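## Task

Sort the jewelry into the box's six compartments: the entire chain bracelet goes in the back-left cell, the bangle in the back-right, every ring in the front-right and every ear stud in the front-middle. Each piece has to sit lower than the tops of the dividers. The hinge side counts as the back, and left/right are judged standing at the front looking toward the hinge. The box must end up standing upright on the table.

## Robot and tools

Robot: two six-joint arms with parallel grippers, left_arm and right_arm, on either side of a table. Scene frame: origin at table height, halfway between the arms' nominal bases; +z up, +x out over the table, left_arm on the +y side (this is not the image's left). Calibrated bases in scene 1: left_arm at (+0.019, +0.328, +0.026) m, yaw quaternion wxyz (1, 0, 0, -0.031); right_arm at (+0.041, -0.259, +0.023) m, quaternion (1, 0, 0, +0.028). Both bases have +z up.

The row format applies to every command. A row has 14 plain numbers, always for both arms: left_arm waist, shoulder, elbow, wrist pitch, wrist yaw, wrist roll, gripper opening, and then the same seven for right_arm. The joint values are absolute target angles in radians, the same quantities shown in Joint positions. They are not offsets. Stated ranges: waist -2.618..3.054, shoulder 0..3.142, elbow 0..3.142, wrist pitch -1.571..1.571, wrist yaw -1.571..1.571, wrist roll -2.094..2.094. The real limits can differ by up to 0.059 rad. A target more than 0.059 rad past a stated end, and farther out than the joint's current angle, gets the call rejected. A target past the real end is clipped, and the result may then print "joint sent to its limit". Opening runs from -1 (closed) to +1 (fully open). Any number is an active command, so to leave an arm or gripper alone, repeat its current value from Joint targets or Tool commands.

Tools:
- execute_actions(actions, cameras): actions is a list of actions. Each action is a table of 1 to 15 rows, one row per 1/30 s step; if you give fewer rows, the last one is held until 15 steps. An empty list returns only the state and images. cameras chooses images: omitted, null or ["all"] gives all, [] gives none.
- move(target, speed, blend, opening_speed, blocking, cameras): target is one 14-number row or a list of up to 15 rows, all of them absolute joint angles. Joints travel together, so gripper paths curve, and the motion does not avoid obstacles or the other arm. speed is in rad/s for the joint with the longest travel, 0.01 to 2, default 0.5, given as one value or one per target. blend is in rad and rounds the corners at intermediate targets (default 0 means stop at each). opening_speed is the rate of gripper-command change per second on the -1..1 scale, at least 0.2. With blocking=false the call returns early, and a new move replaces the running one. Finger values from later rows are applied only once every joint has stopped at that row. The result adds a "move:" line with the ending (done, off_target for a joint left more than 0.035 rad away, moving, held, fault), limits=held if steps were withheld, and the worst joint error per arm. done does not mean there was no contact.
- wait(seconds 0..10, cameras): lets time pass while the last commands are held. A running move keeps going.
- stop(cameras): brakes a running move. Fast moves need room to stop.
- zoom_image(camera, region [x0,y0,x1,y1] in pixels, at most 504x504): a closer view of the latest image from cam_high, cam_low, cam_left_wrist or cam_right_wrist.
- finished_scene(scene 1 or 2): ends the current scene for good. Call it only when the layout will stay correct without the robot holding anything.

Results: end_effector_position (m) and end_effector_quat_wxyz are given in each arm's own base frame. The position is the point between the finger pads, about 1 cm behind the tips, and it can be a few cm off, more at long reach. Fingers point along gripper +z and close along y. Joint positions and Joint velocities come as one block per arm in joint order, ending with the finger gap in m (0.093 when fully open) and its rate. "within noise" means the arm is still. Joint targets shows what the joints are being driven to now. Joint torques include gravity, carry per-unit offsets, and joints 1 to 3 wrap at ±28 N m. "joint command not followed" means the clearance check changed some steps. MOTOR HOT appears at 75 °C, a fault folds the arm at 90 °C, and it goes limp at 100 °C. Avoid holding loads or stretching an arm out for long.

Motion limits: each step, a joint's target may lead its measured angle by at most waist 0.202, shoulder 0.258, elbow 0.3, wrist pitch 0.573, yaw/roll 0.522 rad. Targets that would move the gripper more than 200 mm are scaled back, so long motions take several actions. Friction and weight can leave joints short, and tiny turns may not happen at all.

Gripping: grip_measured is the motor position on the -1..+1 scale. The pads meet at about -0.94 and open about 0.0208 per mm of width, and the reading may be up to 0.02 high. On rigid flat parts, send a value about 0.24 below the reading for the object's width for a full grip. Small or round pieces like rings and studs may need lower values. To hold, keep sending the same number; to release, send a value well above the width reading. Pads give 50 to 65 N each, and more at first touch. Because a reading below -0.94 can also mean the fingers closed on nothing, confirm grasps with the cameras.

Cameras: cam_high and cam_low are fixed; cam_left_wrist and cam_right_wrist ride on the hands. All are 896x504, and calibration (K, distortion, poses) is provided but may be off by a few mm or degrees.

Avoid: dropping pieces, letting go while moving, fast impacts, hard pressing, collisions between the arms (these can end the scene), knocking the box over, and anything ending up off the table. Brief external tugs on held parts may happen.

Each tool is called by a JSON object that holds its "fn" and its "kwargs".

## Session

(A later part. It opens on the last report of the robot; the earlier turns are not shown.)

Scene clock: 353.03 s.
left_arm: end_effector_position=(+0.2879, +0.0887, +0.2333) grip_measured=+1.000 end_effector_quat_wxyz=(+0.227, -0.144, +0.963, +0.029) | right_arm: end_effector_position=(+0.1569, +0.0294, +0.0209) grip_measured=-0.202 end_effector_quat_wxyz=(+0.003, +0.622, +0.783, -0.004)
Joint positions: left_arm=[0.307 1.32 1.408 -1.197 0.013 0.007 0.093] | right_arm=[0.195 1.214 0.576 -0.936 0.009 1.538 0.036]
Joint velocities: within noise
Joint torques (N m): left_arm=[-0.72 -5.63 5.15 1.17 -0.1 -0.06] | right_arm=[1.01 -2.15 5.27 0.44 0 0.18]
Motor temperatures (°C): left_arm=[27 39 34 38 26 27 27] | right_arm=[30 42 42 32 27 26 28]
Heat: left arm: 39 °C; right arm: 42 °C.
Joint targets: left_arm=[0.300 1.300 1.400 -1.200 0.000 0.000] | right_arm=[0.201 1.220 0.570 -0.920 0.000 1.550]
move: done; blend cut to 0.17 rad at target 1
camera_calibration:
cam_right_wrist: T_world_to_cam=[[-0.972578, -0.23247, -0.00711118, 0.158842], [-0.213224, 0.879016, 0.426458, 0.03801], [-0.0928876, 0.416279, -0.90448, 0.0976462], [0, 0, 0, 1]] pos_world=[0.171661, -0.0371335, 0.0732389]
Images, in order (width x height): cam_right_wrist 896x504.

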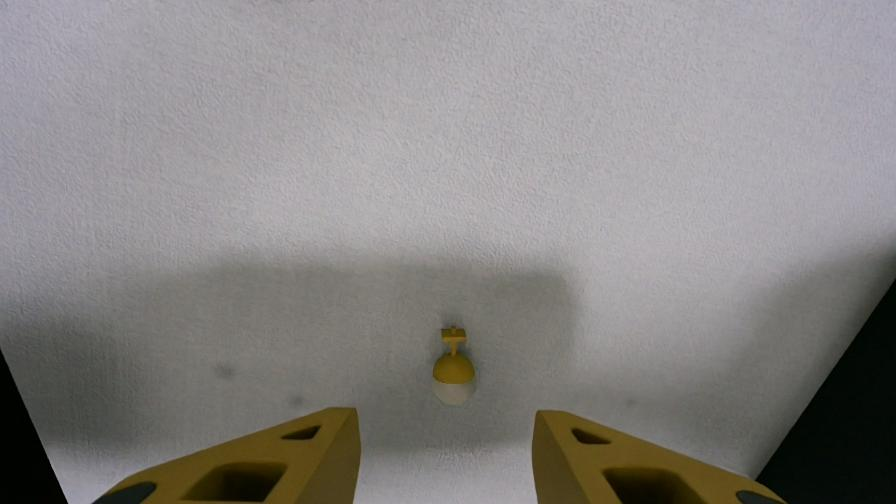

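{"fn": "move", "kwargs": {"target": [[0.3,1.3,1.4,-1.2,0,0,1,0.217,1.266,0.490,-0.79,0,1.55,-0.2],[0.3,1.3,1.4,-1.2,0,0,1,0.217,1.266,0.490,-0.79,0,1.55,-1]], "speed": 0.3, "opening_speed": 0.8, "cameras": ["cam_right_wrist"]}}

Scene clock: 365.37 s.
left_arm: end_effector_position=(+0.2879, +0.0887, +0.2333) grip_measured=+1.000 end_effector_quat_wxyz=(+0.227, -0.144, +0.963, +0.029) | right_arm: end_effector_position=(+0.1552, +0.0316, -0.0034) grip_measured=-0.876 end_effector_quat_wxyz=(+0.005, +0.616, +0.788, -0.002)
Joint positions: left_arm=[0.307 1.32 1.408 -1.197 0.013 0.007 0.093] | right_arm=[0.211 1.259 0.496 -0.805 0.009 1.538 0.003]
Joint velocities: left_arm=[within noise] | right_arm=[0.012 0.022 -0.012 -0.095 0.007 -0.081 -0.004]
Joint torques (N m): left_arm=[-0.72 -5.63 5.15 1.17 -0.1 -0.05] | right_arm=[1.01 -2.19 4.94 0.45 0 0.18]
Motor temperatures (°C): left_arm=[27 39 34 38 26 27 27] | right_arm=[30 40 41 31 27 26 28]
Heat: left arm: 39 °C; right arm: 41 °C.
Joint targets: left_arm=[0.300 1.300 1.400 -1.200 0.000 0.000] | right_arm=[0.217 1.266 0.490 -0.790 0.000 1.550]
move: done
camera_calibration:
cam_right_wrist: T_world_to_cam=[[-0.968762, -0.247639, -0.0132132, 0.157398], [-0.229492, 0.875029, 0.426213, 0.0486719], [-0.0939851, 0.415931, -0.904526, 0.0747737], [0, 0, 0, 1]] pos_world=[0.170679, -0.0347121, 0.0489699]
Images, in order (width x height): cam_right_wrist 896x504.

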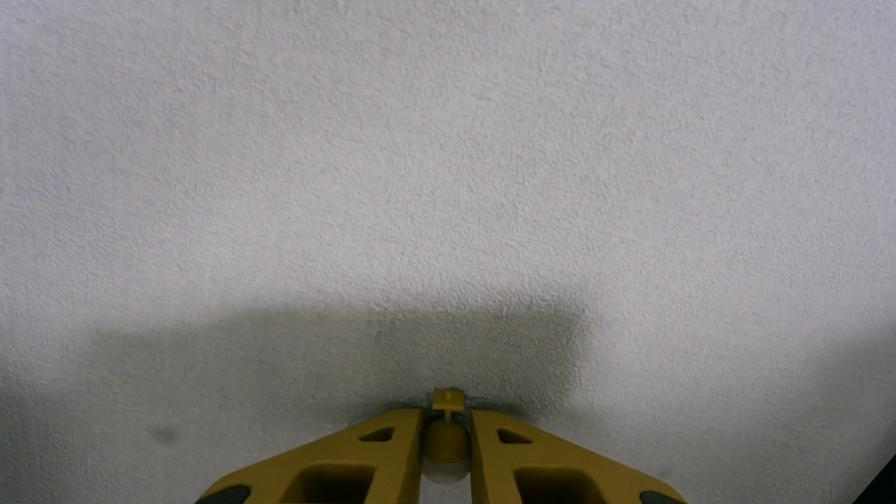

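{"fn": "move", "kwargs": {"target": [[0.3,1.3,1.4,-1.2,0,0,1,0.217,1.16,0.8,-1.19,0,1.55,-1],[0.3,1.3,1.4,-1.2,0,0,1,0.148,1.719,1.38,-1.2,0,0,-1],[0.3,1.3,1.4,-1.2,0,0,1,0.15,1.858,1.18,-0.88,0,0,-1],[0.3,1.3,1.4,-1.2,0,0,1,0.15,1.858,1.18,-0.88,0,0,-0.55]], "speed": [0.5,0.8,0.4,0.4], "blend": [0.1,0.1,0,0], "opening_speed": 0.6, "cameras": ["cam_right_wrist"]}}

Scene clock: 384.43 s.
left_arm: end_effector_position=(+0.2879, +0.0887, +0.2333) grip_measured=+1.000 end_effector_quat_wxyz=(+0.227, -0.144, +0.963, +0.029) | right_arm: end_effector_position=(+0.3217, +0.0459, +0.0216) grip_measured=-0.552 end_effector_quat_wxyz=(+0.006, -0.069, +0.998, -0.007)
Joint positions: left_arm=[0.307 1.32 1.408 -1.197 0.013 0.007 0.093] | right_arm=[0.15 1.848 1.186 -0.898 0.015 0.011 0.019]
Joint velocities: within noise
Joint torques (N m): left_arm=[-0.73 -5.61 5.15 1.17 -0.1 -0.05] | right_arm=[0.51 -8.4 5.37 0.56 -0.11 -0.05]
Motor temperatures (°C): left_arm=[27 39 34 38 26 27 27] | right_arm=[30 38 41 31 27 25 28]
Heat: left arm: 39 °C; right arm: 41 °C.
Joint targets: left_arm=[0.300 1.300 1.400 -1.200 0.000 0.000] | right_arm=[0.150 1.858 1.180 -0.880 0.000 0.000]
move: done
camera_calibration:
cam_right_wrist: T_world_to_cam=[[0.144446, -0.989502, 0.00456488, -0.00183736], [-0.895921, -0.128824, 0.425124, 0.324226], [-0.420073, -0.0654974, -0.905123, 0.234159], [0, 0, 0, 1]] pos_world=[0.38911, 0.0552869, 0.0741154]
Images, in order (width x height): cam_right_wrist 896x504.

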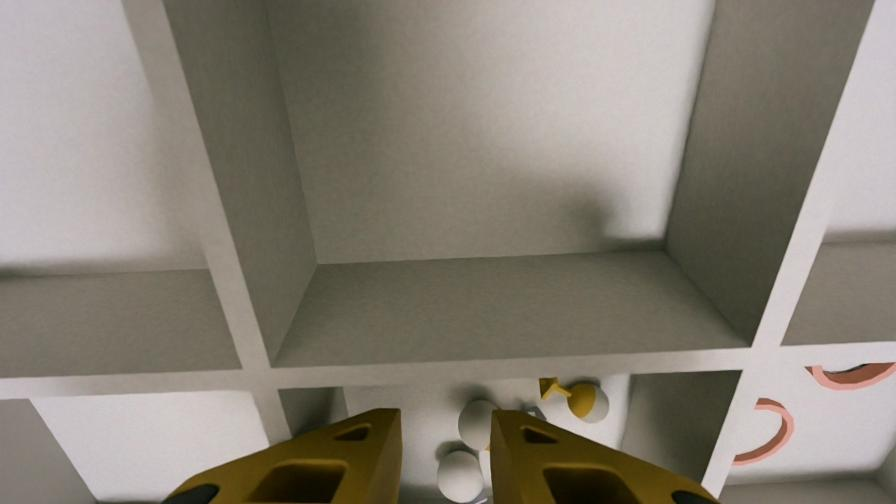

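{"fn": "move", "kwargs": {"target": [[0.3,1.3,1.4,-1.2,0,0,1,0.15,1.719,1.38,-1.2,0,0,-0.55],[0.3,1.3,1.4,-1.2,0,0,1,1.2,2.065,1.62,-1.12,0,0,-0.55],[0.3,1.3,1.4,-1.2,0,0,1,1.2,2.065,1.62,-1.12,0,0,-0.1]], "speed": [0.5,0.8,0.8], "blend": [0.1,0,0], "opening_speed": 1, "cameras": ["cam_right_wrist","cam_high"]}}

Scene clock: 410.70 s.
left_arm: end_effector_position=(+0.2879, +0.0887, +0.2333) grip_measured=+1.000 end_effector_quat_wxyz=(+0.227, -0.144, +0.963, +0.029) | right_arm: end_effector_position=(+0.1376, +0.3590, +0.0516) grip_measured=-0.102 end_effector_quat_wxyz=(-0.007, -0.562, +0.827, -0.005)
Joint positions: left_arm=[0.307 1.32 1.408 -1.197 0.013 0.007 0.093] | right_arm=[1.205 2.052 1.597 -1.133 0.001 0.01 0.04]
Joint velocities: within noise
Joint torques (N m): left_arm=[-0.72 -5.63 5.15 1.17 -0.1 -0.05] | right_arm=[0.05 -10.35 8.39 0.45 0.02 -0.06]
Motor temperatures (°C): left_arm=[27 39 34 38 26 27 27] | right_arm=[30 41 41 31 27 25 28]
Heat: left arm: 39 °C; right arm: 41 °C.
Joint targets: left_arm=[0.300 1.300 1.400 -1.200 0.000 0.000] | right_arm=[1.200 2.065 1.620 -1.120 0.000 0.000]
move: done
camera_calibration:
cam_right_wrist: T_world_to_cam=[[0.932413, -0.361271, -0.00943683, 0.00114669], [-0.318702, -0.834297, 0.449864, 0.359451], [-0.170396, -0.416451, -0.893047, 0.295483], [0, 0, 0, 1]] pos_world=[0.163838, 0.423358, 0.102187]
Images, in order (width x height): cam_high 896x504, cam_right_wrist 896x504.

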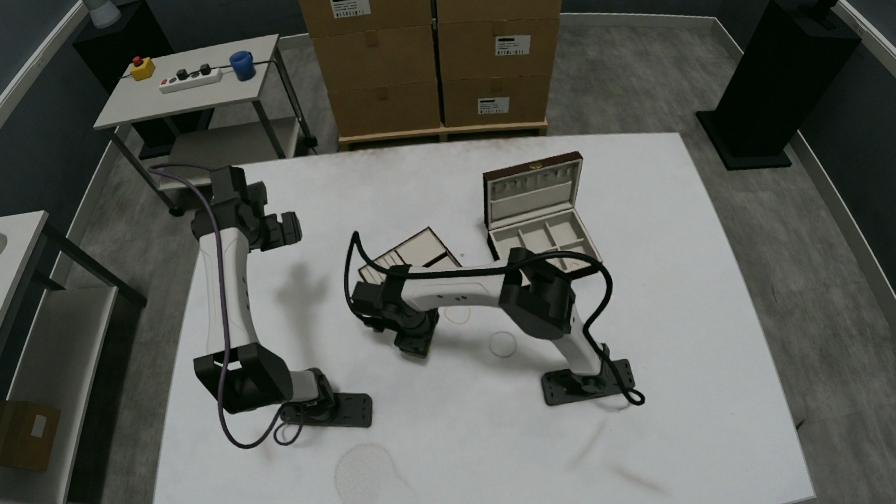

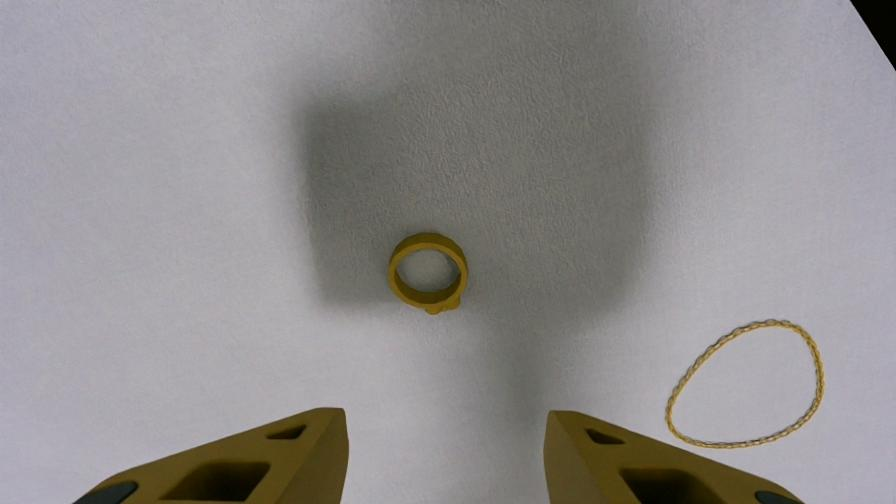

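{"fn": "move", "kwargs": {"target": [[0.3,1.3,1.4,-1.2,0,0,1,1.219,2.128,1.487,-0.915,0,0,-0.1],[0.3,1.3,1.4,-1.2,0,0,1,1.219,2.128,1.487,-0.915,0,0,-0.8]], "speed": 0.3, "opening_speed": 0.6, "cameras": ["cam_right_wrist","cam_low"]}}

Scene clock: 430.70 s.
left_arm: end_effector_position=(+0.2879, +0.0887, +0.2333) grip_measured=+1.000 end_effector_quat_wxyz=(+0.227, -0.144, +0.963, +0.029) | right_arm: end_effector_position=(+0.1384, +0.3703, +0.0031) grip_measured=-0.647 end_effector_quat_wxyz=(+0.008, -0.566, +0.824, +0.005)
Joint positions: left_arm=[0.307 1.32 1.408 -1.197 0.013 0.007 0.093] | right_arm=[1.213 2.115 1.493 -0.93 0.001 0.01 0.014]
Joint velocities: within noise
Joint torques (N m): left_arm=[-0.72 -5.61 5.15 1.17 -0.1 -0.05] | right_arm=[0.95 -10.71 5.41 0.54 0.02 -0.05]
Motor temperatures (°C): left_arm=[27 39 34 38 26 27 27] | right_arm=[30 44 41 31 27 25 28]
Heat: left arm: 39 °C; right arm: 44 °C.
Joint targets: left_arm=[0.300 1.300 1.400 -1.200 0.000 0.000] | right_arm=[1.219 2.128 1.487 -0.915 0.000 0.000]
move: done
camera_calibration:
cam_right_wrist: T_world_to_cam=[[0.935531, -0.353114, -0.0095709, 0.000596973], [-0.31713, -0.851514, 0.417556, 0.397245], [-0.155595, -0.387602, -0.908601, 0.244319], [0, 0, 0, 1]] pos_world=[0.163434, 0.433168, 0.0561223]
Images, in order (width x height): cam_low 896x504, cam_right_wrist 896x504.

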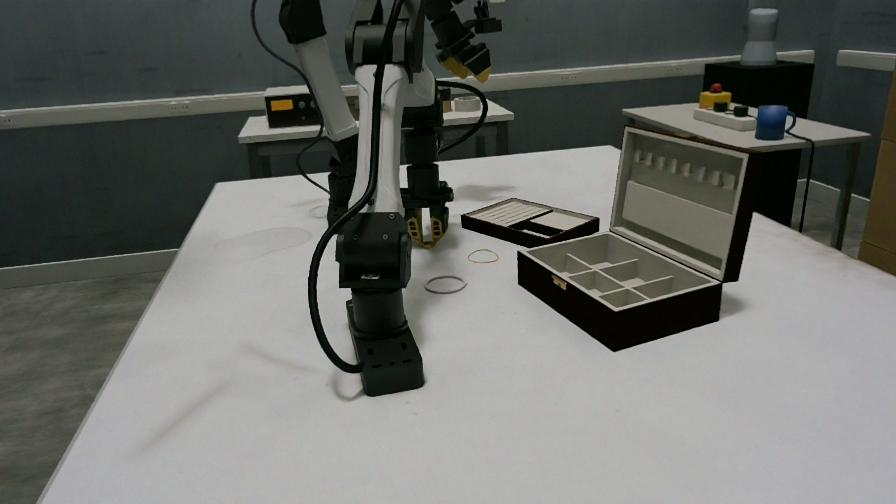

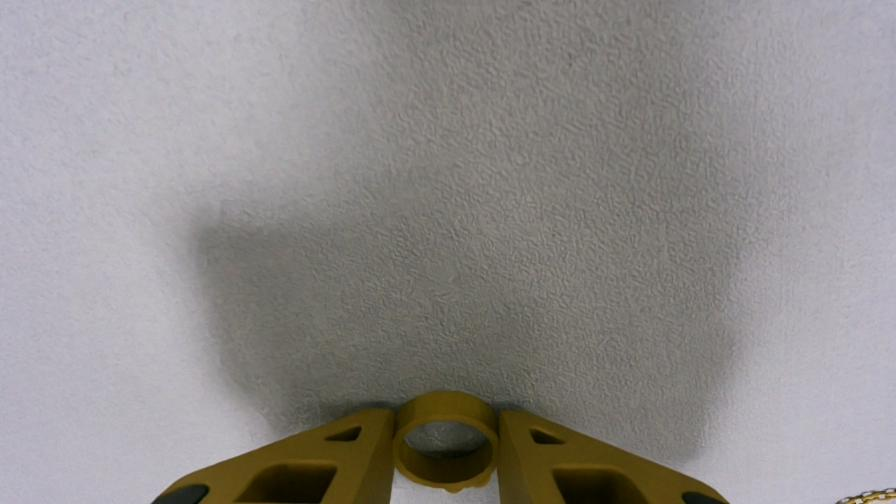

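{"fn": "move", "kwargs": {"target": [[0.3,1.3,1.4,-1.2,0,0,1,1.219,2.033,1.77,-1.3,0,0,-0.8],[0.3,1.3,1.4,-1.2,0,0,1,-0.13,1.719,1.4,-1.2,0,0,-0.8],[0.3,1.3,1.4,-1.2,0,0,1,-0.13,1.858,1.18,-0.87,0,0,-0.8]], "speed": [0.5,0.8,0.4], "blend": [0.08,0.08,0], "cameras": ["cam_right_wrist"]}}

Scene clock: 475.27 s.
left_arm: end_effector_position=(+0.2879, +0.0887, +0.2333) grip_measured=+1.000 end_effector_quat_wxyz=(+0.227, -0.144, +0.963, +0.029) | right_arm: end_effector_position=(+0.3245, -0.0427, +0.0212) grip_measured=-0.665 end_effector_quat_wxyz=(+0.010, +0.064, +0.998, +0.000)
Joint positions: left_arm=[0.307 1.32 1.408 -1.197 0.013 0.007 0.093] | right_arm=[-0.132 1.849 1.185 -0.887 -0.002 -0.005 0.013]
Joint velocities: within noise
Joint torques (N m): left_arm=[-0.72 -5.61 5.16 1.17 -0.1 -0.05] | right_arm=[0.66 -8.49 5.45 0.55 0.04 0.1]
Motor temperatures (°C): left_arm=[27 39 34 38 26 27 27] | right_arm=[30 51 41 30 27 25 29]
Heat: left arm: 39 °C; right arm: 51 °C.
Joint targets: left_arm=[0.300 1.300 1.400 -1.200 0.000 0.000] | right_arm=[-0.130 1.858 1.180 -0.870 0.000 0.000]
move: done
camera_calibration:
cam_right_wrist: T_world_to_cam=[[-0.119956, -0.992703, -0.01232, -0.00391654], [-0.903179, 0.103969, 0.416483, 0.327964], [-0.412163, 0.0610868, -0.90906, 0.232102], [0, 0, 0, 1]] pos_world=[0.391404, -0.0521644, 0.0743546]
Images, in order (width x height): cam_right_wrist 896x504.

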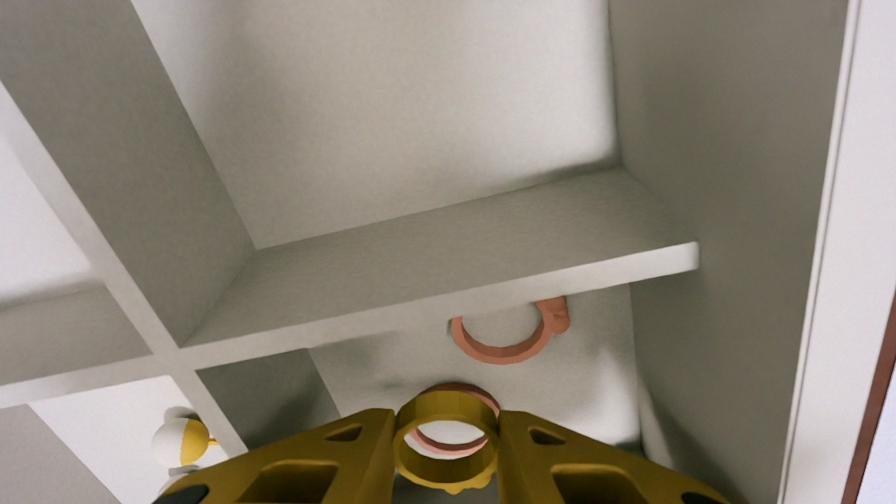

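{"fn": "move", "kwargs": {"target": [[0.3,1.3,1.4,-1.2,0,0,1,-0.13,1.87,1.149,-0.827,0,0,-0.8],[0.3,1.3,1.4,-1.2,0,0,1,-0.13,1.87,1.149,-0.827,0,0,-0.25],[0.3,1.3,1.4,-1.2,0,0,1,-0.13,1.719,1.4,-1.2,0,0,-0.25]], "speed": [0.2,0.3,0.4], "opening_speed": 0.5, "cameras": ["cam_right_wrist"]}}

Scene clock: 489.80 s.
left_arm: end_effector_position=(+0.2879, +0.0887, +0.2333) grip_measured=+1.000 end_effector_quat_wxyz=(+0.227, -0.144, +0.963, +0.029) | right_arm: end_effector_position=(+0.3199, -0.0409, +0.1018) grip_measured=-0.252 end_effector_quat_wxyz=(+0.016, +0.060, +0.998, +0.004)
Joint positions: left_arm=[0.307 1.32 1.408 -1.197 0.013 0.007 0.093] | right_arm=[-0.132 1.74 1.383 -1.182 -0.009 -0.012 0.033]
Joint velocities: within noise
Joint torques (N m): left_arm=[-0.73 -5.63 5.15 1.17 -0.1 -0.06] | right_arm=[0.65 -10.82 8.09 0.23 0.11 0.17]
Motor temperatures (°C): left_arm=[27 39 34 38 26 27 27] | right_arm=[30 48 41 30 27 25 29]
Heat: left arm: 39 °C; right arm: 48 °C.
Joint targets: left_arm=[0.300 1.300 1.400 -1.200 0.000 0.000] | right_arm=[-0.130 1.719 1.400 -1.200 0.000 0.000]
move: done
camera_calibration:
cam_right_wrist: T_world_to_cam=[[-0.112395, -0.993478, -0.0192133, -0.00339492], [-0.908675, 0.0949384, 0.406567, 0.292448], [-0.402091, 0.0631547, -0.913419, 0.300675], [0, 0, 0, 1]] pos_world=[0.386258, -0.0501264, 0.155678]
Images, in order (width x height): cam_right_wrist 896x504.

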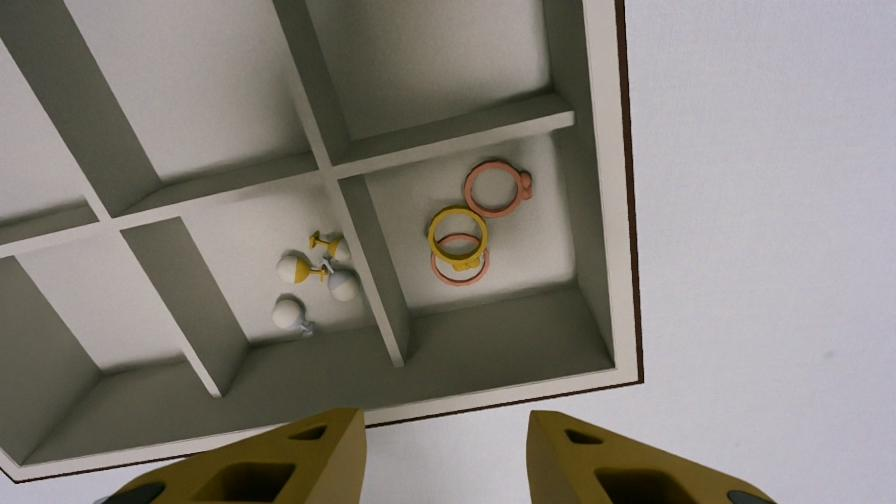

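{"fn": "move", "kwargs": {"target": [[0.3,1.3,1.4,-1.2,0,0,1,0.3,1.6,1.35,-1.3,0,-0.8,-0.25],[0.3,1.3,1.4,-1.2,0,0,1,0.898,1.58,0.95,-0.93,0,-1.57,-0.25],[0.3,1.3,1.4,-1.2,0,0,1,0.898,1.58,0.95,-0.93,0,-1.57,-0.4]], "speed": [0.8,0.7,0.5], "blend": [0.15,0,0], "opening_speed": 0.8, "cameras": ["cam_right_wrist","cam_low"]}}

Scene clock: 517.83 s.
left_arm: end_effector_position=(+0.2879, +0.0887, +0.2333) grip_measured=+1.000 end_effector_quat_wxyz=(+0.227, -0.144, +0.963, +0.029) | right_arm: end_effector_position=(+0.1587, +0.1991, +0.0347) grip_measured=-0.398 end_effector_quat_wxyz=(+0.011, +0.941, -0.338, -0.006)
Joint positions: left_arm=[0.307 1.32 1.408 -1.197 0.013 0.007 0.093] | right_arm=[0.895 1.606 0.957 -0.947 -0.004 -1.557 0.026]
Joint velocities: within noise
Joint torques (N m): left_arm=[-0.73 -5.61 5.16 1.17 -0.1 -0.05] | right_arm=[0.72 -9.14 5.2 0.4 -0.01 -0.08]
Motor temperatures (°C): left_arm=[26 39 34 38 26 27 27] | right_arm=[30 50 43 30 27 25 28]
Heat: left arm: 39 °C; right arm: 50 °C.
Joint targets: left_arm=[0.300 1.300 1.400 -1.200 0.000 0.000] | right_arm=[0.898 1.580 0.950 -0.930 0.000 -1.570]
move: done
camera_calibration:
cam_right_wrist: T_world_to_cam=[[0.630064, 0.77574, -0.0353103, -0.253905], [0.70987, -0.556938, 0.431167, 0.0225508], [0.314807, -0.296728, -0.901581, 0.116832], [0, 0, 0, 1]] pos_world=[0.107188, 0.244191, 0.0866451]
Images, in order (width x height): cam_low 896x504, cam_right_wrist 896x504.

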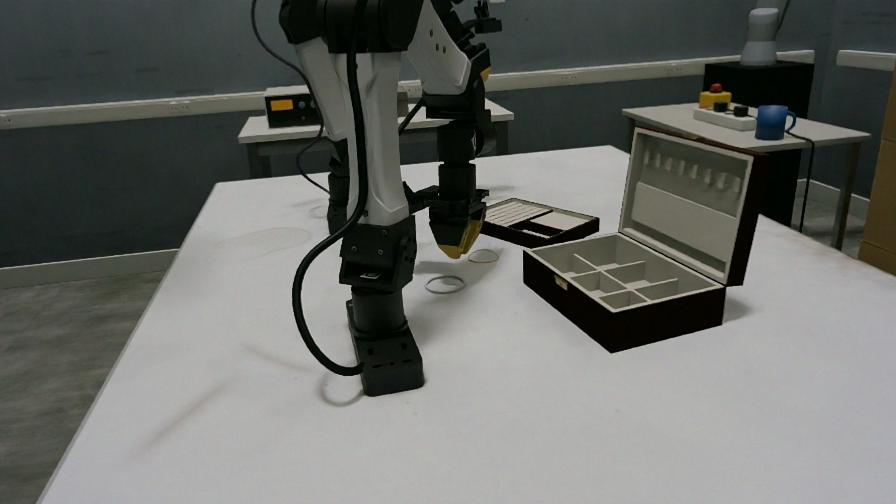

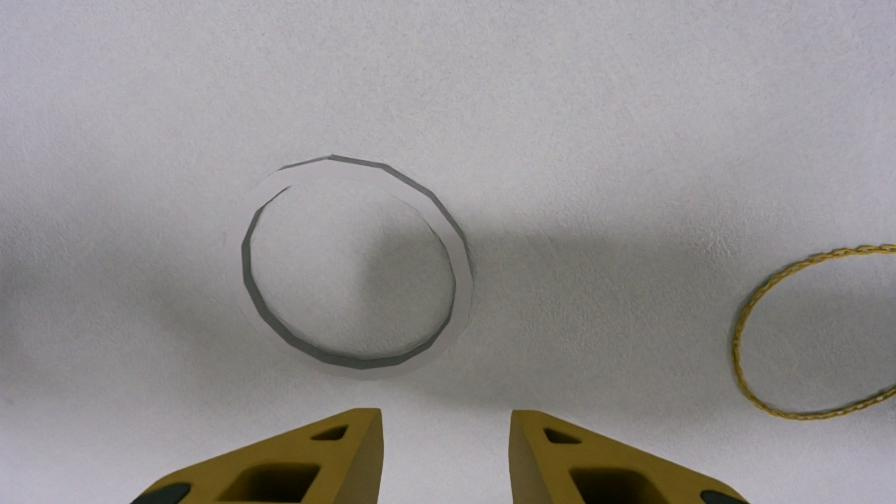

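{"fn": "move", "kwargs": {"target": [0.3,1.3,1.4,-1.2,0,0,1,0.975,1.635,0.889,-0.81,0,-1.58,-0.4], "speed": 0.4, "cameras": ["cam_right_wrist"]}}

Scene clock: 569.47 s.
left_arm: end_effector_position=(+0.2879, +0.0887, +0.2333) grip_measured=+1.000 end_effector_quat_wxyz=(+0.227, -0.144, +0.963, +0.029) | right_arm: end_effector_position=(+0.1465, +0.2152, +0.0161) grip_measured=-0.398 end_effector_quat_wxyz=(-0.007, +0.955, -0.297, +0.000)
Joint positions: left_arm=[0.307 1.32 1.408 -1.197 0.013 0.007 0.093] | right_arm=[0.971 1.625 0.895 -0.827 -0.004 -1.567 0.026]
Joint velocities: within noise
Joint torques (N m): left_arm=[-0.72 -5.61 5.16 1.18 -0.1 -0.05] | right_arm=[0.85 -5.83 5.07 0.45 -0.01 -0.07]
Motor temperatures (°C): left_arm=[26 39 34 38 26 27 27] | right_arm=[30 48 40 29 27 25 28]
Heat: left arm: 39 °C; right arm: 48 °C.
Joint targets: left_arm=[0.300 1.300 1.400 -1.200 0.000 0.000] | right_arm=[0.975 1.635 0.889 -0.810 0.000 -1.580]
move: done
camera_calibration:
cam_right_wrist: T_world_to_cam=[[0.561903, 0.827195, 0.00362949, -0.261103], [0.745417, -0.508244, 0.431324, 0.0325427], [0.358634, -0.239657, -0.90219, 0.0900445], [0, 0, 0, 1]] pos_world=[0.0901632, 0.254102, 0.0681484]
Images, in order (width x height): cam_right_wrist 896x504.

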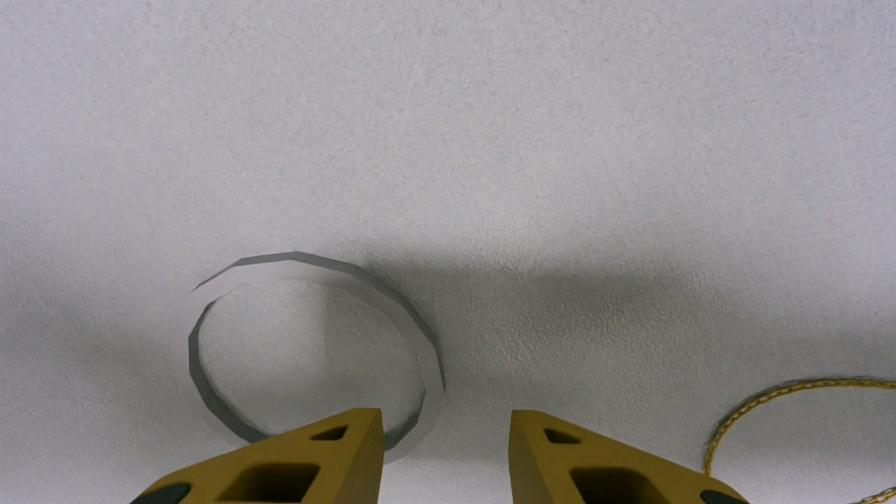

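{"fn": "move", "kwargs": {"target": [[0.3,1.3,1.4,-1.2,0,0,1,0.973,1.677,0.841,-0.734,0,-1.58,-0.4],[0.3,1.3,1.4,-1.2,0,0,1,0.973,1.677,0.841,-0.734,0,-1.58,-1]], "speed": 0.25, "opening_speed": 0.4, "cameras": ["cam_right_wrist"]}}

Scene clock: 583.97 s.
left_arm: end_effector_position=(+0.2879, +0.0887, +0.2333) grip_measured=+1.000 end_effector_quat_wxyz=(+0.227, -0.144, +0.963, +0.029) | right_arm: end_effector_position=(+0.1448, +0.2127, -0.0037) grip_measured=-0.966 end_effector_quat_wxyz=(-0.002, +0.955, -0.297, -0.001)
Joint positions: left_arm=[0.307 1.32 1.408 -1.197 0.013 0.007 0.093] | right_arm=[0.971 1.666 0.848 -0.749 -0.004 -1.568 0]
Joint velocities: within noise
Joint torques (N m): left_arm=[-0.72 -5.61 5.15 1.17 -0.1 -0.05] | right_arm=[0.68 -5.82 4.67 0.45 -0.01 -0.08]
Motor temperatures (°C): left_arm=[26 39 34 38 26 27 27] | right_arm=[30 46 40 29 27 25 28]
Heat: left arm: 39 °C; right arm: 46 °C.
Joint targets: left_arm=[0.300 1.300 1.400 -1.200 0.000 0.000] | right_arm=[0.973 1.677 0.841 -0.734 0.000 -1.580]
move: done
camera_calibration:
cam_right_wrist: T_world_to_cam=[[0.561264, 0.827613, -0.00628592, -0.258056], [0.748216, -0.504143, 0.431292, 0.0398387], [0.353774, -0.246772, -0.90219, 0.0743514], [0, 0, 0, 1]] pos_world=[0.0887258, 0.252002, 0.0482749]
Images, in order (width x height): cam_right_wrist 896x504.

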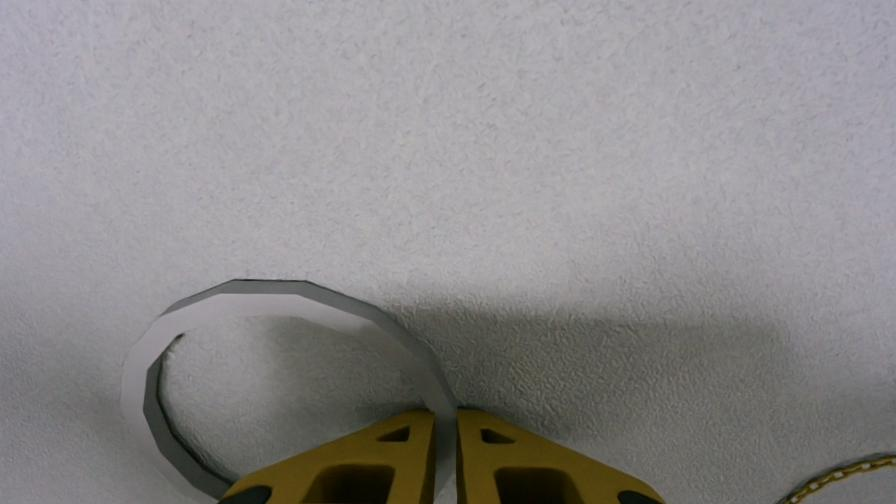

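{"fn": "move", "kwargs": {"target": [[0.3,1.3,1.4,-1.2,0,0,1,0.973,1.56,1.08,-1.09,0,-1.58,-1],[0.3,1.3,1.4,-1.2,0,0,1,-0.07,1.56,1.135,-0.62,0,-1.57,-1]], "speed": [0.4,0.6]}}

{"fn": "zoom_image", "kwargs": {"camera": "cam_high", "region": [430, 130, 650, 330]}}

{"fn": "zoom_image", "kwargs": {"camera": "cam_low", "region": [480, 100, 780, 370]}}

Scene clock: 600.53 s.
left_arm: end_effector_position=(+0.2879, +0.0887, +0.2333) grip_measured=+1.000 end_effector_quat_wxyz=(+0.227, -0.144, +0.963, +0.029) | right_arm: end_effector_position=(+0.3758, -0.0265, +0.1042) grip_measured=-0.966 end_effector_quat_wxyz=(-0.158, +0.662, -0.713, +0.168)
Joint positions: left_arm=[0.307 1.32 1.408 -1.197 0.013 0.007 0.093] | right_arm=[-0.071 1.579 1.112 -0.638 -0.001 -1.568 0]
Joint velocities: within noise
Joint torques (N m): left_arm=[-0.73 -5.61 5.16 1.17 -0.1 -0.05] | right_arm=[0.58 -9.61 9.21 1.44 -0.03 0.06]
Motor temperatures (°C): left_arm=[26 39 34 38 26 27 27] | right_arm=[30 45 40 29 27 25 28]
Heat: left arm: 39 °C; right arm: 45 °C.
Joint targets: left_arm=[0.300 1.300 1.400 -1.200 0.000 0.000] | right_arm=[-0.070 1.560 1.135 -0.620 0.000 -1.570]
move: done
camera_calibration:
cam_left_wrist: T_world_to_cam=[[0.300745, -0.95361, 0.0134397, -0.00504561], [-0.951487, -0.300976, -0.0639159, 0.357565], [0.0649959, 0.00643471, -0.997865, 0.294325], [0, 0, 0, 1]] pos_world=[0.322606, 0.100913, 0.316619]
cam_right_wrist: T_world_to_cam=[[0.89615, -0.0596923, 0.439718, -0.384925], [-0.250903, -0.885471, 0.391138, 0.0693346], [0.36601, -0.460845, -0.808492, 0.0108945], [0, 0, 0, 1]] pos_world=[0.358359, 0.0434374, 0.150947]

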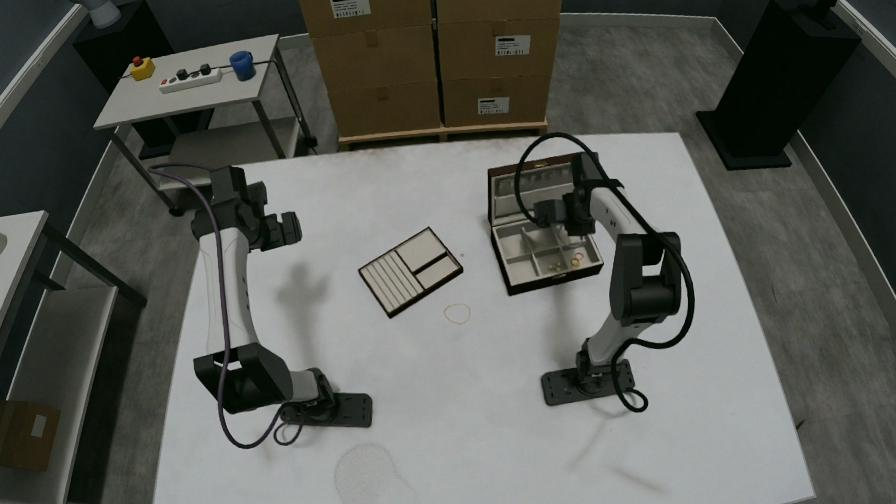

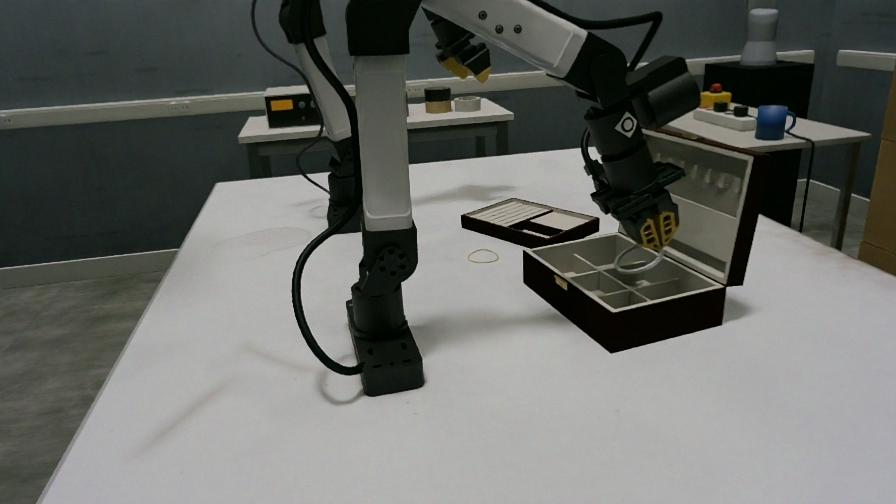

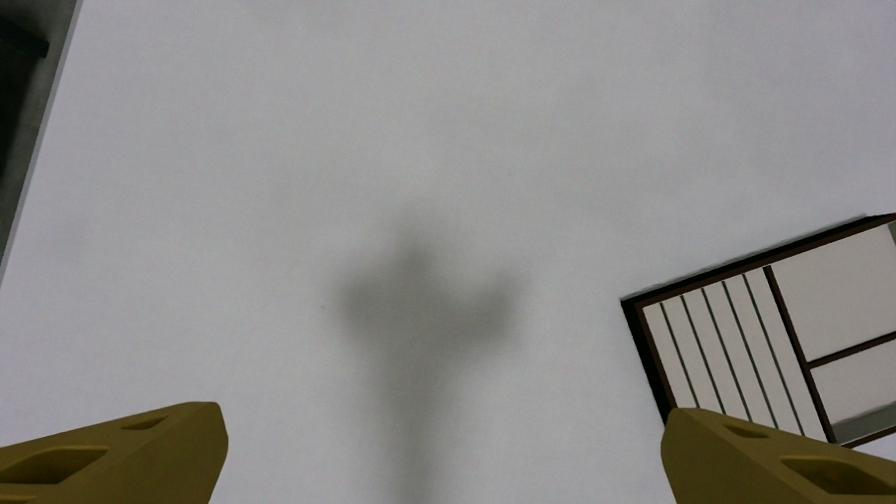

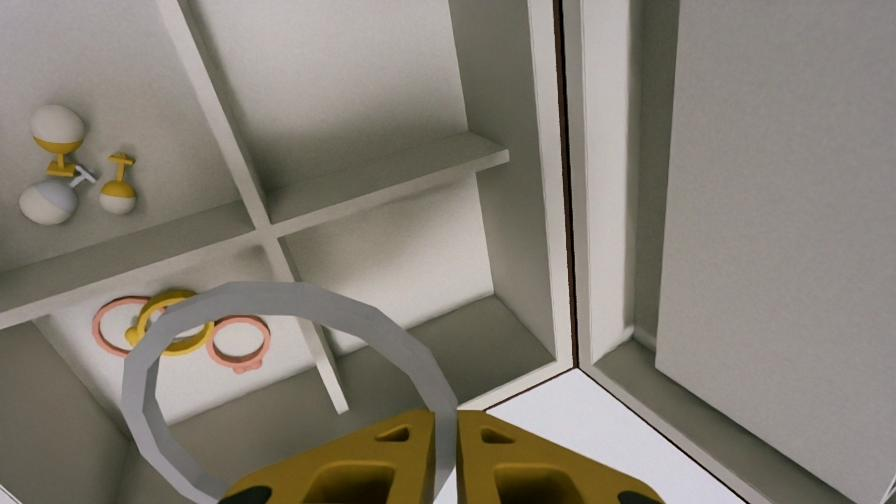

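Scaled by 2.291 from the camera's 896x504 image, which has a finer 1280x720 frame.

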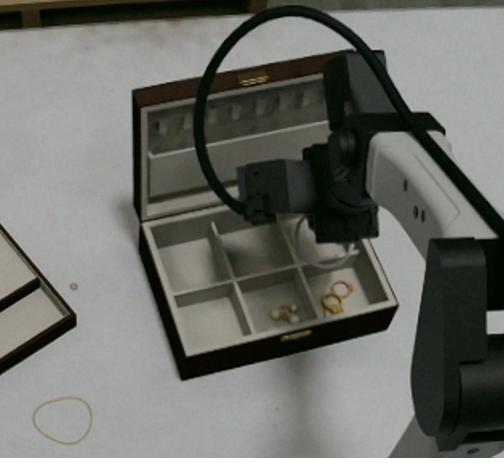

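Scaled by 1.680 from the camera's 896x504 image, which has a finer 1280x720 frame.

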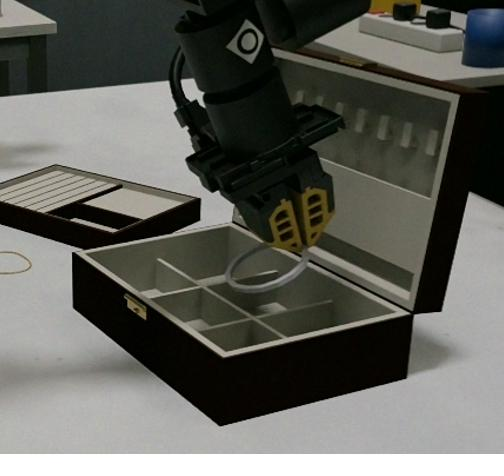

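{"fn": "move", "kwargs": {"target": [0.3,1.3,1.4,-1.2,0,0,1,-0.079,1.728,1.16,-0.387,0,-1.57,-1], "speed": 0.4, "cameras": ["cam_right_wrist","cam_low"]}}

{"fn": "zoom_image", "kwargs": {"camera": "cam_low", "region": [500, 150, 780, 370]}}

Scene clock: 644.57 s.
left_arm: end_effector_position=(+0.2879, +0.0887, +0.2333) grip_measured=+1.000 end_effector_quat_wxyz=(+0.227, -0.144, +0.963, +0.029) | right_arm: end_effector_position=(+0.4281, -0.0316, +0.0866) grip_measured=-0.966 end_effector_quat_wxyz=(-0.195, +0.651, -0.703, +0.209)
Joint positions: left_arm=[0.307 1.32 1.408 -1.197 0.013 0.007 0.093] | right_arm=[-0.074 1.719 1.134 -0.406 -0.001 -1.568 0]
Joint velocities: within noise
Joint torques (N m): left_arm=[-0.73 -5.63 5.15 1.18 -0.1 -0.06] | right_arm=[0.06 -8.38 9.5 1.66 -0.03 0.06]
Motor temperatures (°C): left_arm=[26 39 34 38 26 27 27] | right_arm=[30 46 46 31 26 25 28]
Heat: left arm: 39 °C; right arm: 46 °C.
Joint targets: left_arm=[0.300 1.300 1.400 -1.200 0.000 0.000] | right_arm=[-0.079 1.728 1.160 -0.387 0.000 -1.570]
move: done
camera_calibration:
cam_right_wrist: T_world_to_cam=[[0.84003, -0.0582785, 0.539401, -0.408891], [-0.296924, -0.881488, 0.367171, 0.106759], [0.454078, -0.468596, -0.75778, -0.0670738], [0, 0, 0, 1]] pos_world=[0.405637, 0.0388469, 0.13053]
Images, in order (width x height): cam_low 896x504, cam_right_wrist 896x504.

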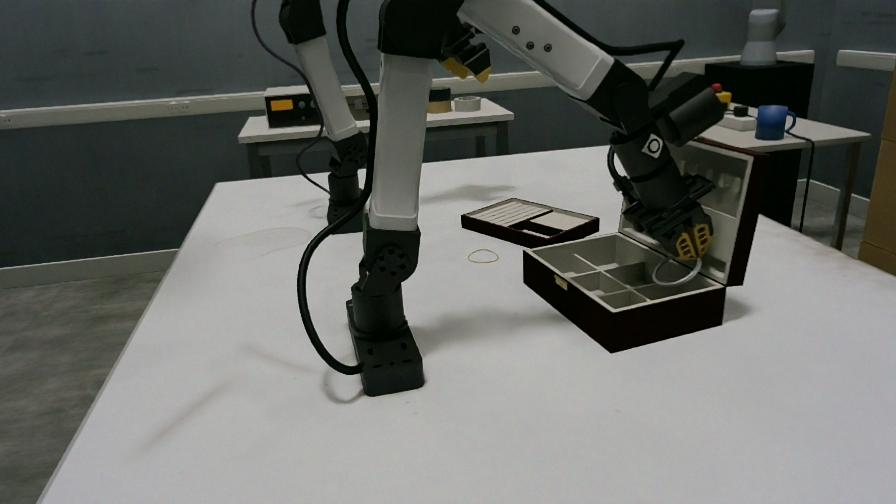

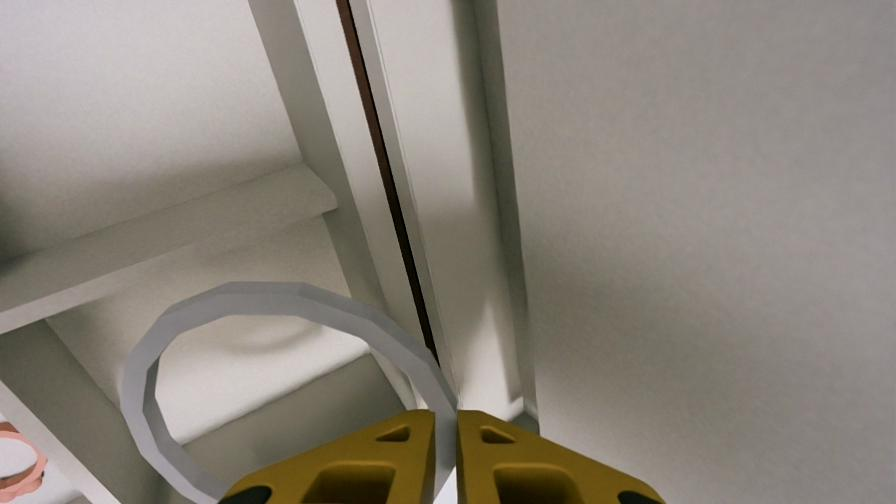

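Scaled by 1.800 from the camera's 896x504 image, which has a finer 1280x720 frame.

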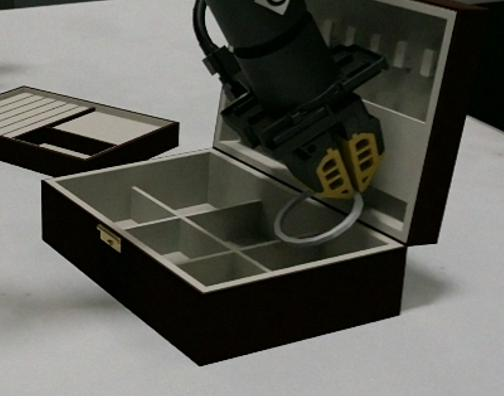

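{"fn": "move", "kwargs": {"target": [[0.3,1.3,1.4,-1.2,0,0,1,-0.101,1.728,1.16,-0.387,0,-1.57,-1],[0.3,1.3,1.4,-1.2,0,0,1,-0.101,1.825,1.08,-0.21,0,-1.57,-1]], "speed": 0.25, "blend": [0.02,0], "cameras": ["cam_right_wrist","cam_low"]}}

{"fn": "zoom_image", "kwargs": {"camera": "cam_low", "region": [500, 150, 780, 370]}}

Scene clock: 669.30 s.
left_arm: end_effector_position=(+0.2879, +0.0887, +0.2333) grip_measured=+1.000 end_effector_quat_wxyz=(+0.227, -0.144, +0.963, +0.029) | right_arm: end_effector_position=(+0.4444, -0.0435, +0.0654) grip_measured=-0.966 end_effector_quat_wxyz=(+0.209, -0.638, +0.705, -0.229)
Joint positions: left_arm=[0.307 1.32 1.408 -1.197 0.013 0.007 0.093] | right_arm=[-0.098 1.787 1.095 -0.248 -0.001 -1.568 0]
Joint velocities: within noise
Joint torques (N m): left_arm=[-0.73 -5.61 5.15 1.18 -0.1 -0.05] | right_arm=[0.24 -6.17 5.45 1.93 -0.03 0.07]
Motor temperatures (°C): left_arm=[26 39 34 38 26 27 27] | right_arm=[30 46 47 32 26 25 29]
Heat: left arm: 39 °C; right arm: 47 °C.
Joint targets: left_arm=[0.300 1.300 1.400 -1.200 0.000 0.000] | right_arm=[-0.101 1.825 1.080 -0.210 0.000 -1.570]
move: off_target (right_arm); blend cut to 0.011 rad at target 1; right_arm: the shoulder is farthest, 0.038 rad from its target
camera_calibration:
cam_right_wrist: T_world_to_cam=[[0.810084, -0.0756597, 0.581412, -0.402047], [-0.336071, -0.872489, 0.354711, 0.127531], [0.480438, -0.482741, -0.732216, -0.110201], [0, 0, 0, 1]] pos_world=[0.421495, 0.0276527, 0.107827]
Images, in order (width x height): cam_low 896x504, cam_right_wrist 896x504.

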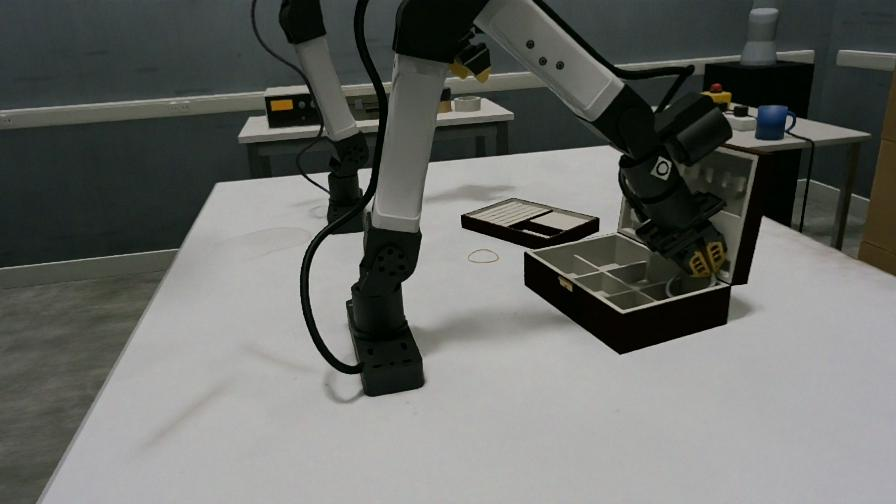

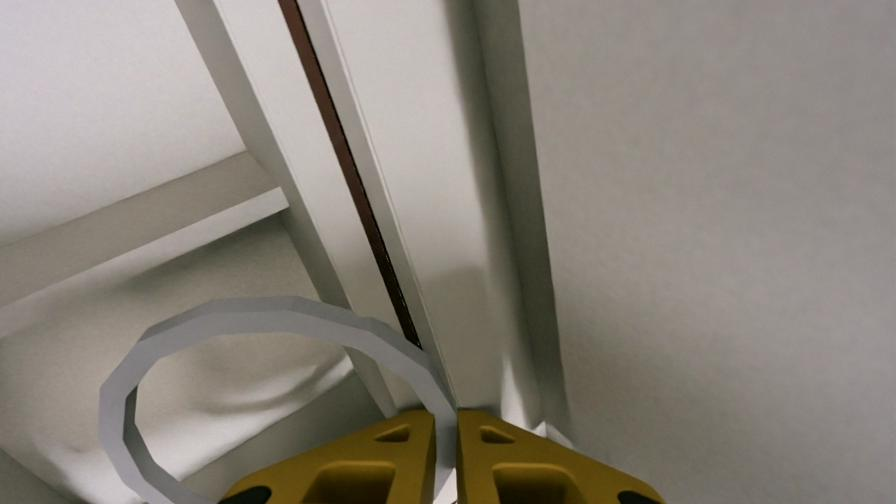

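Scaled by 1.800 from the camera's 896x504 image, which has a finer 1280x720 frame.

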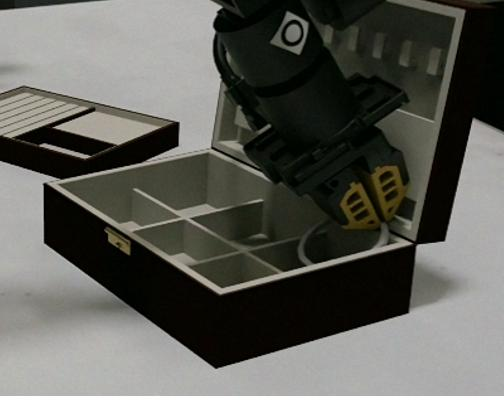

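{"fn": "move", "kwargs": {"target": [0.3,1.3,1.4,-1.2,0,0,1,-0.085,1.64,1.15,-0.44,0,-1.57,-1], "speed": 0.4, "cameras": ["cam_right_wrist","cam_low"]}}

{"fn": "zoom_image", "kwargs": {"camera": "cam_low", "region": [500, 150, 780, 370]}}

Scene clock: 688.87 s.
left_arm: end_effector_position=(+0.2879, +0.0887, +0.2333) grip_measured=+1.000 end_effector_quat_wxyz=(+0.227, -0.144, +0.963, +0.029) | right_arm: end_effector_position=(+0.4242, -0.0383, +0.1081) grip_measured=-0.966 end_effector_quat_wxyz=(+0.206, -0.641, +0.704, -0.225)
Joint positions: left_arm=[0.307 1.32 1.408 -1.197 0.013 0.007 0.093] | right_arm=[-0.09 1.658 1.132 -0.425 -0.001 -1.568 0]
Joint velocities: within noise
Joint torques (N m): left_arm=[-0.72 -5.61 5.14 1.17 -0.1 -0.05] | right_arm=[0.96 -10.52 8.87 1.38 -0.02 0.07]
Motor temperatures (°C): left_arm=[26 39 34 38 26 27 27] | right_arm=[30 44 45 33 26 25 29]
Heat: left arm: 39 °C; right arm: 45 °C.
Joint targets: left_arm=[0.300 1.300 1.400 -1.200 0.000 0.000] | right_arm=[-0.085 1.640 1.150 -0.440 0.000 -1.570]
move: done
camera_calibration:
cam_right_wrist: T_world_to_cam=[[0.816776, -0.0700377, 0.572688, -0.411799], [-0.325801, -0.875188, 0.35763, 0.105337], [0.476162, -0.478686, -0.737651, -0.0641472], [0, 0, 0, 1]] pos_world=[0.401211, 0.0326422, 0.150842]
Images, in order (width x height): cam_low 896x504, cam_right_wrist 896x504.

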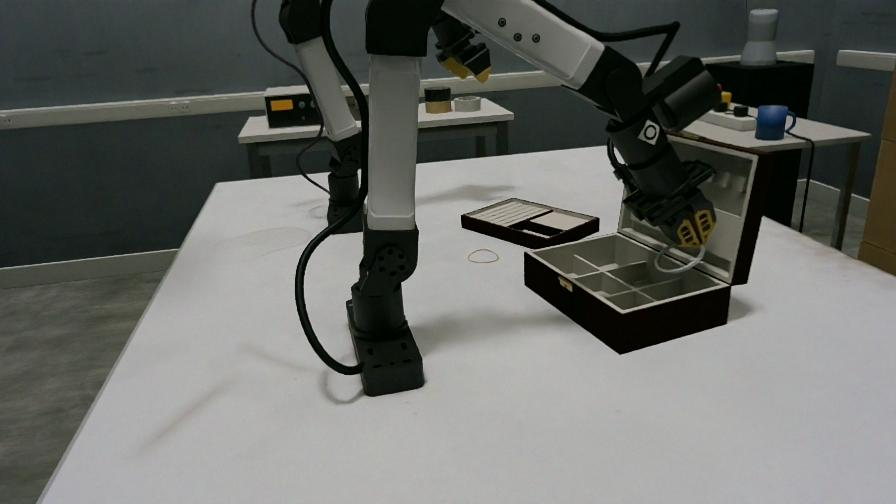

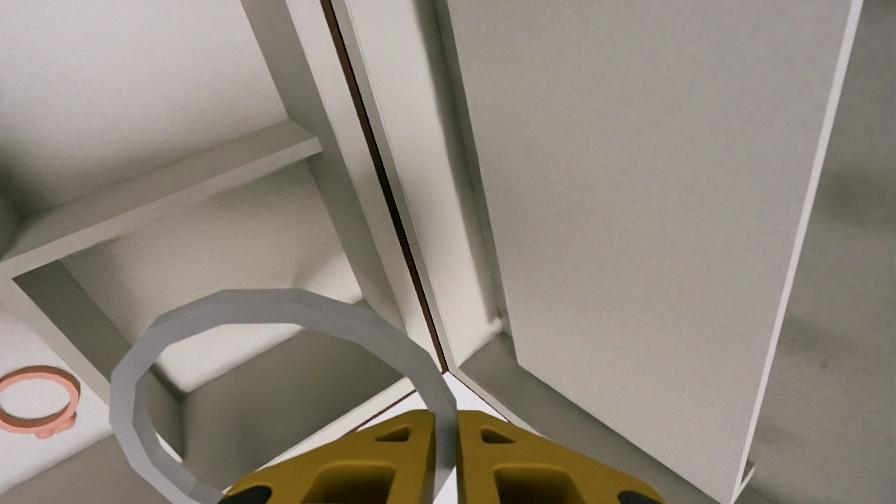

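Scaled by 1.800 from the camera's 896x504 image, which has a finer 1280x720 frame.

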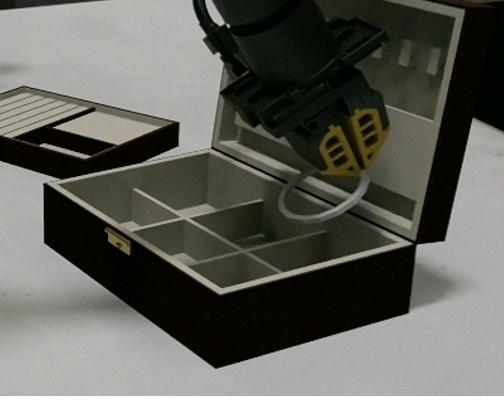

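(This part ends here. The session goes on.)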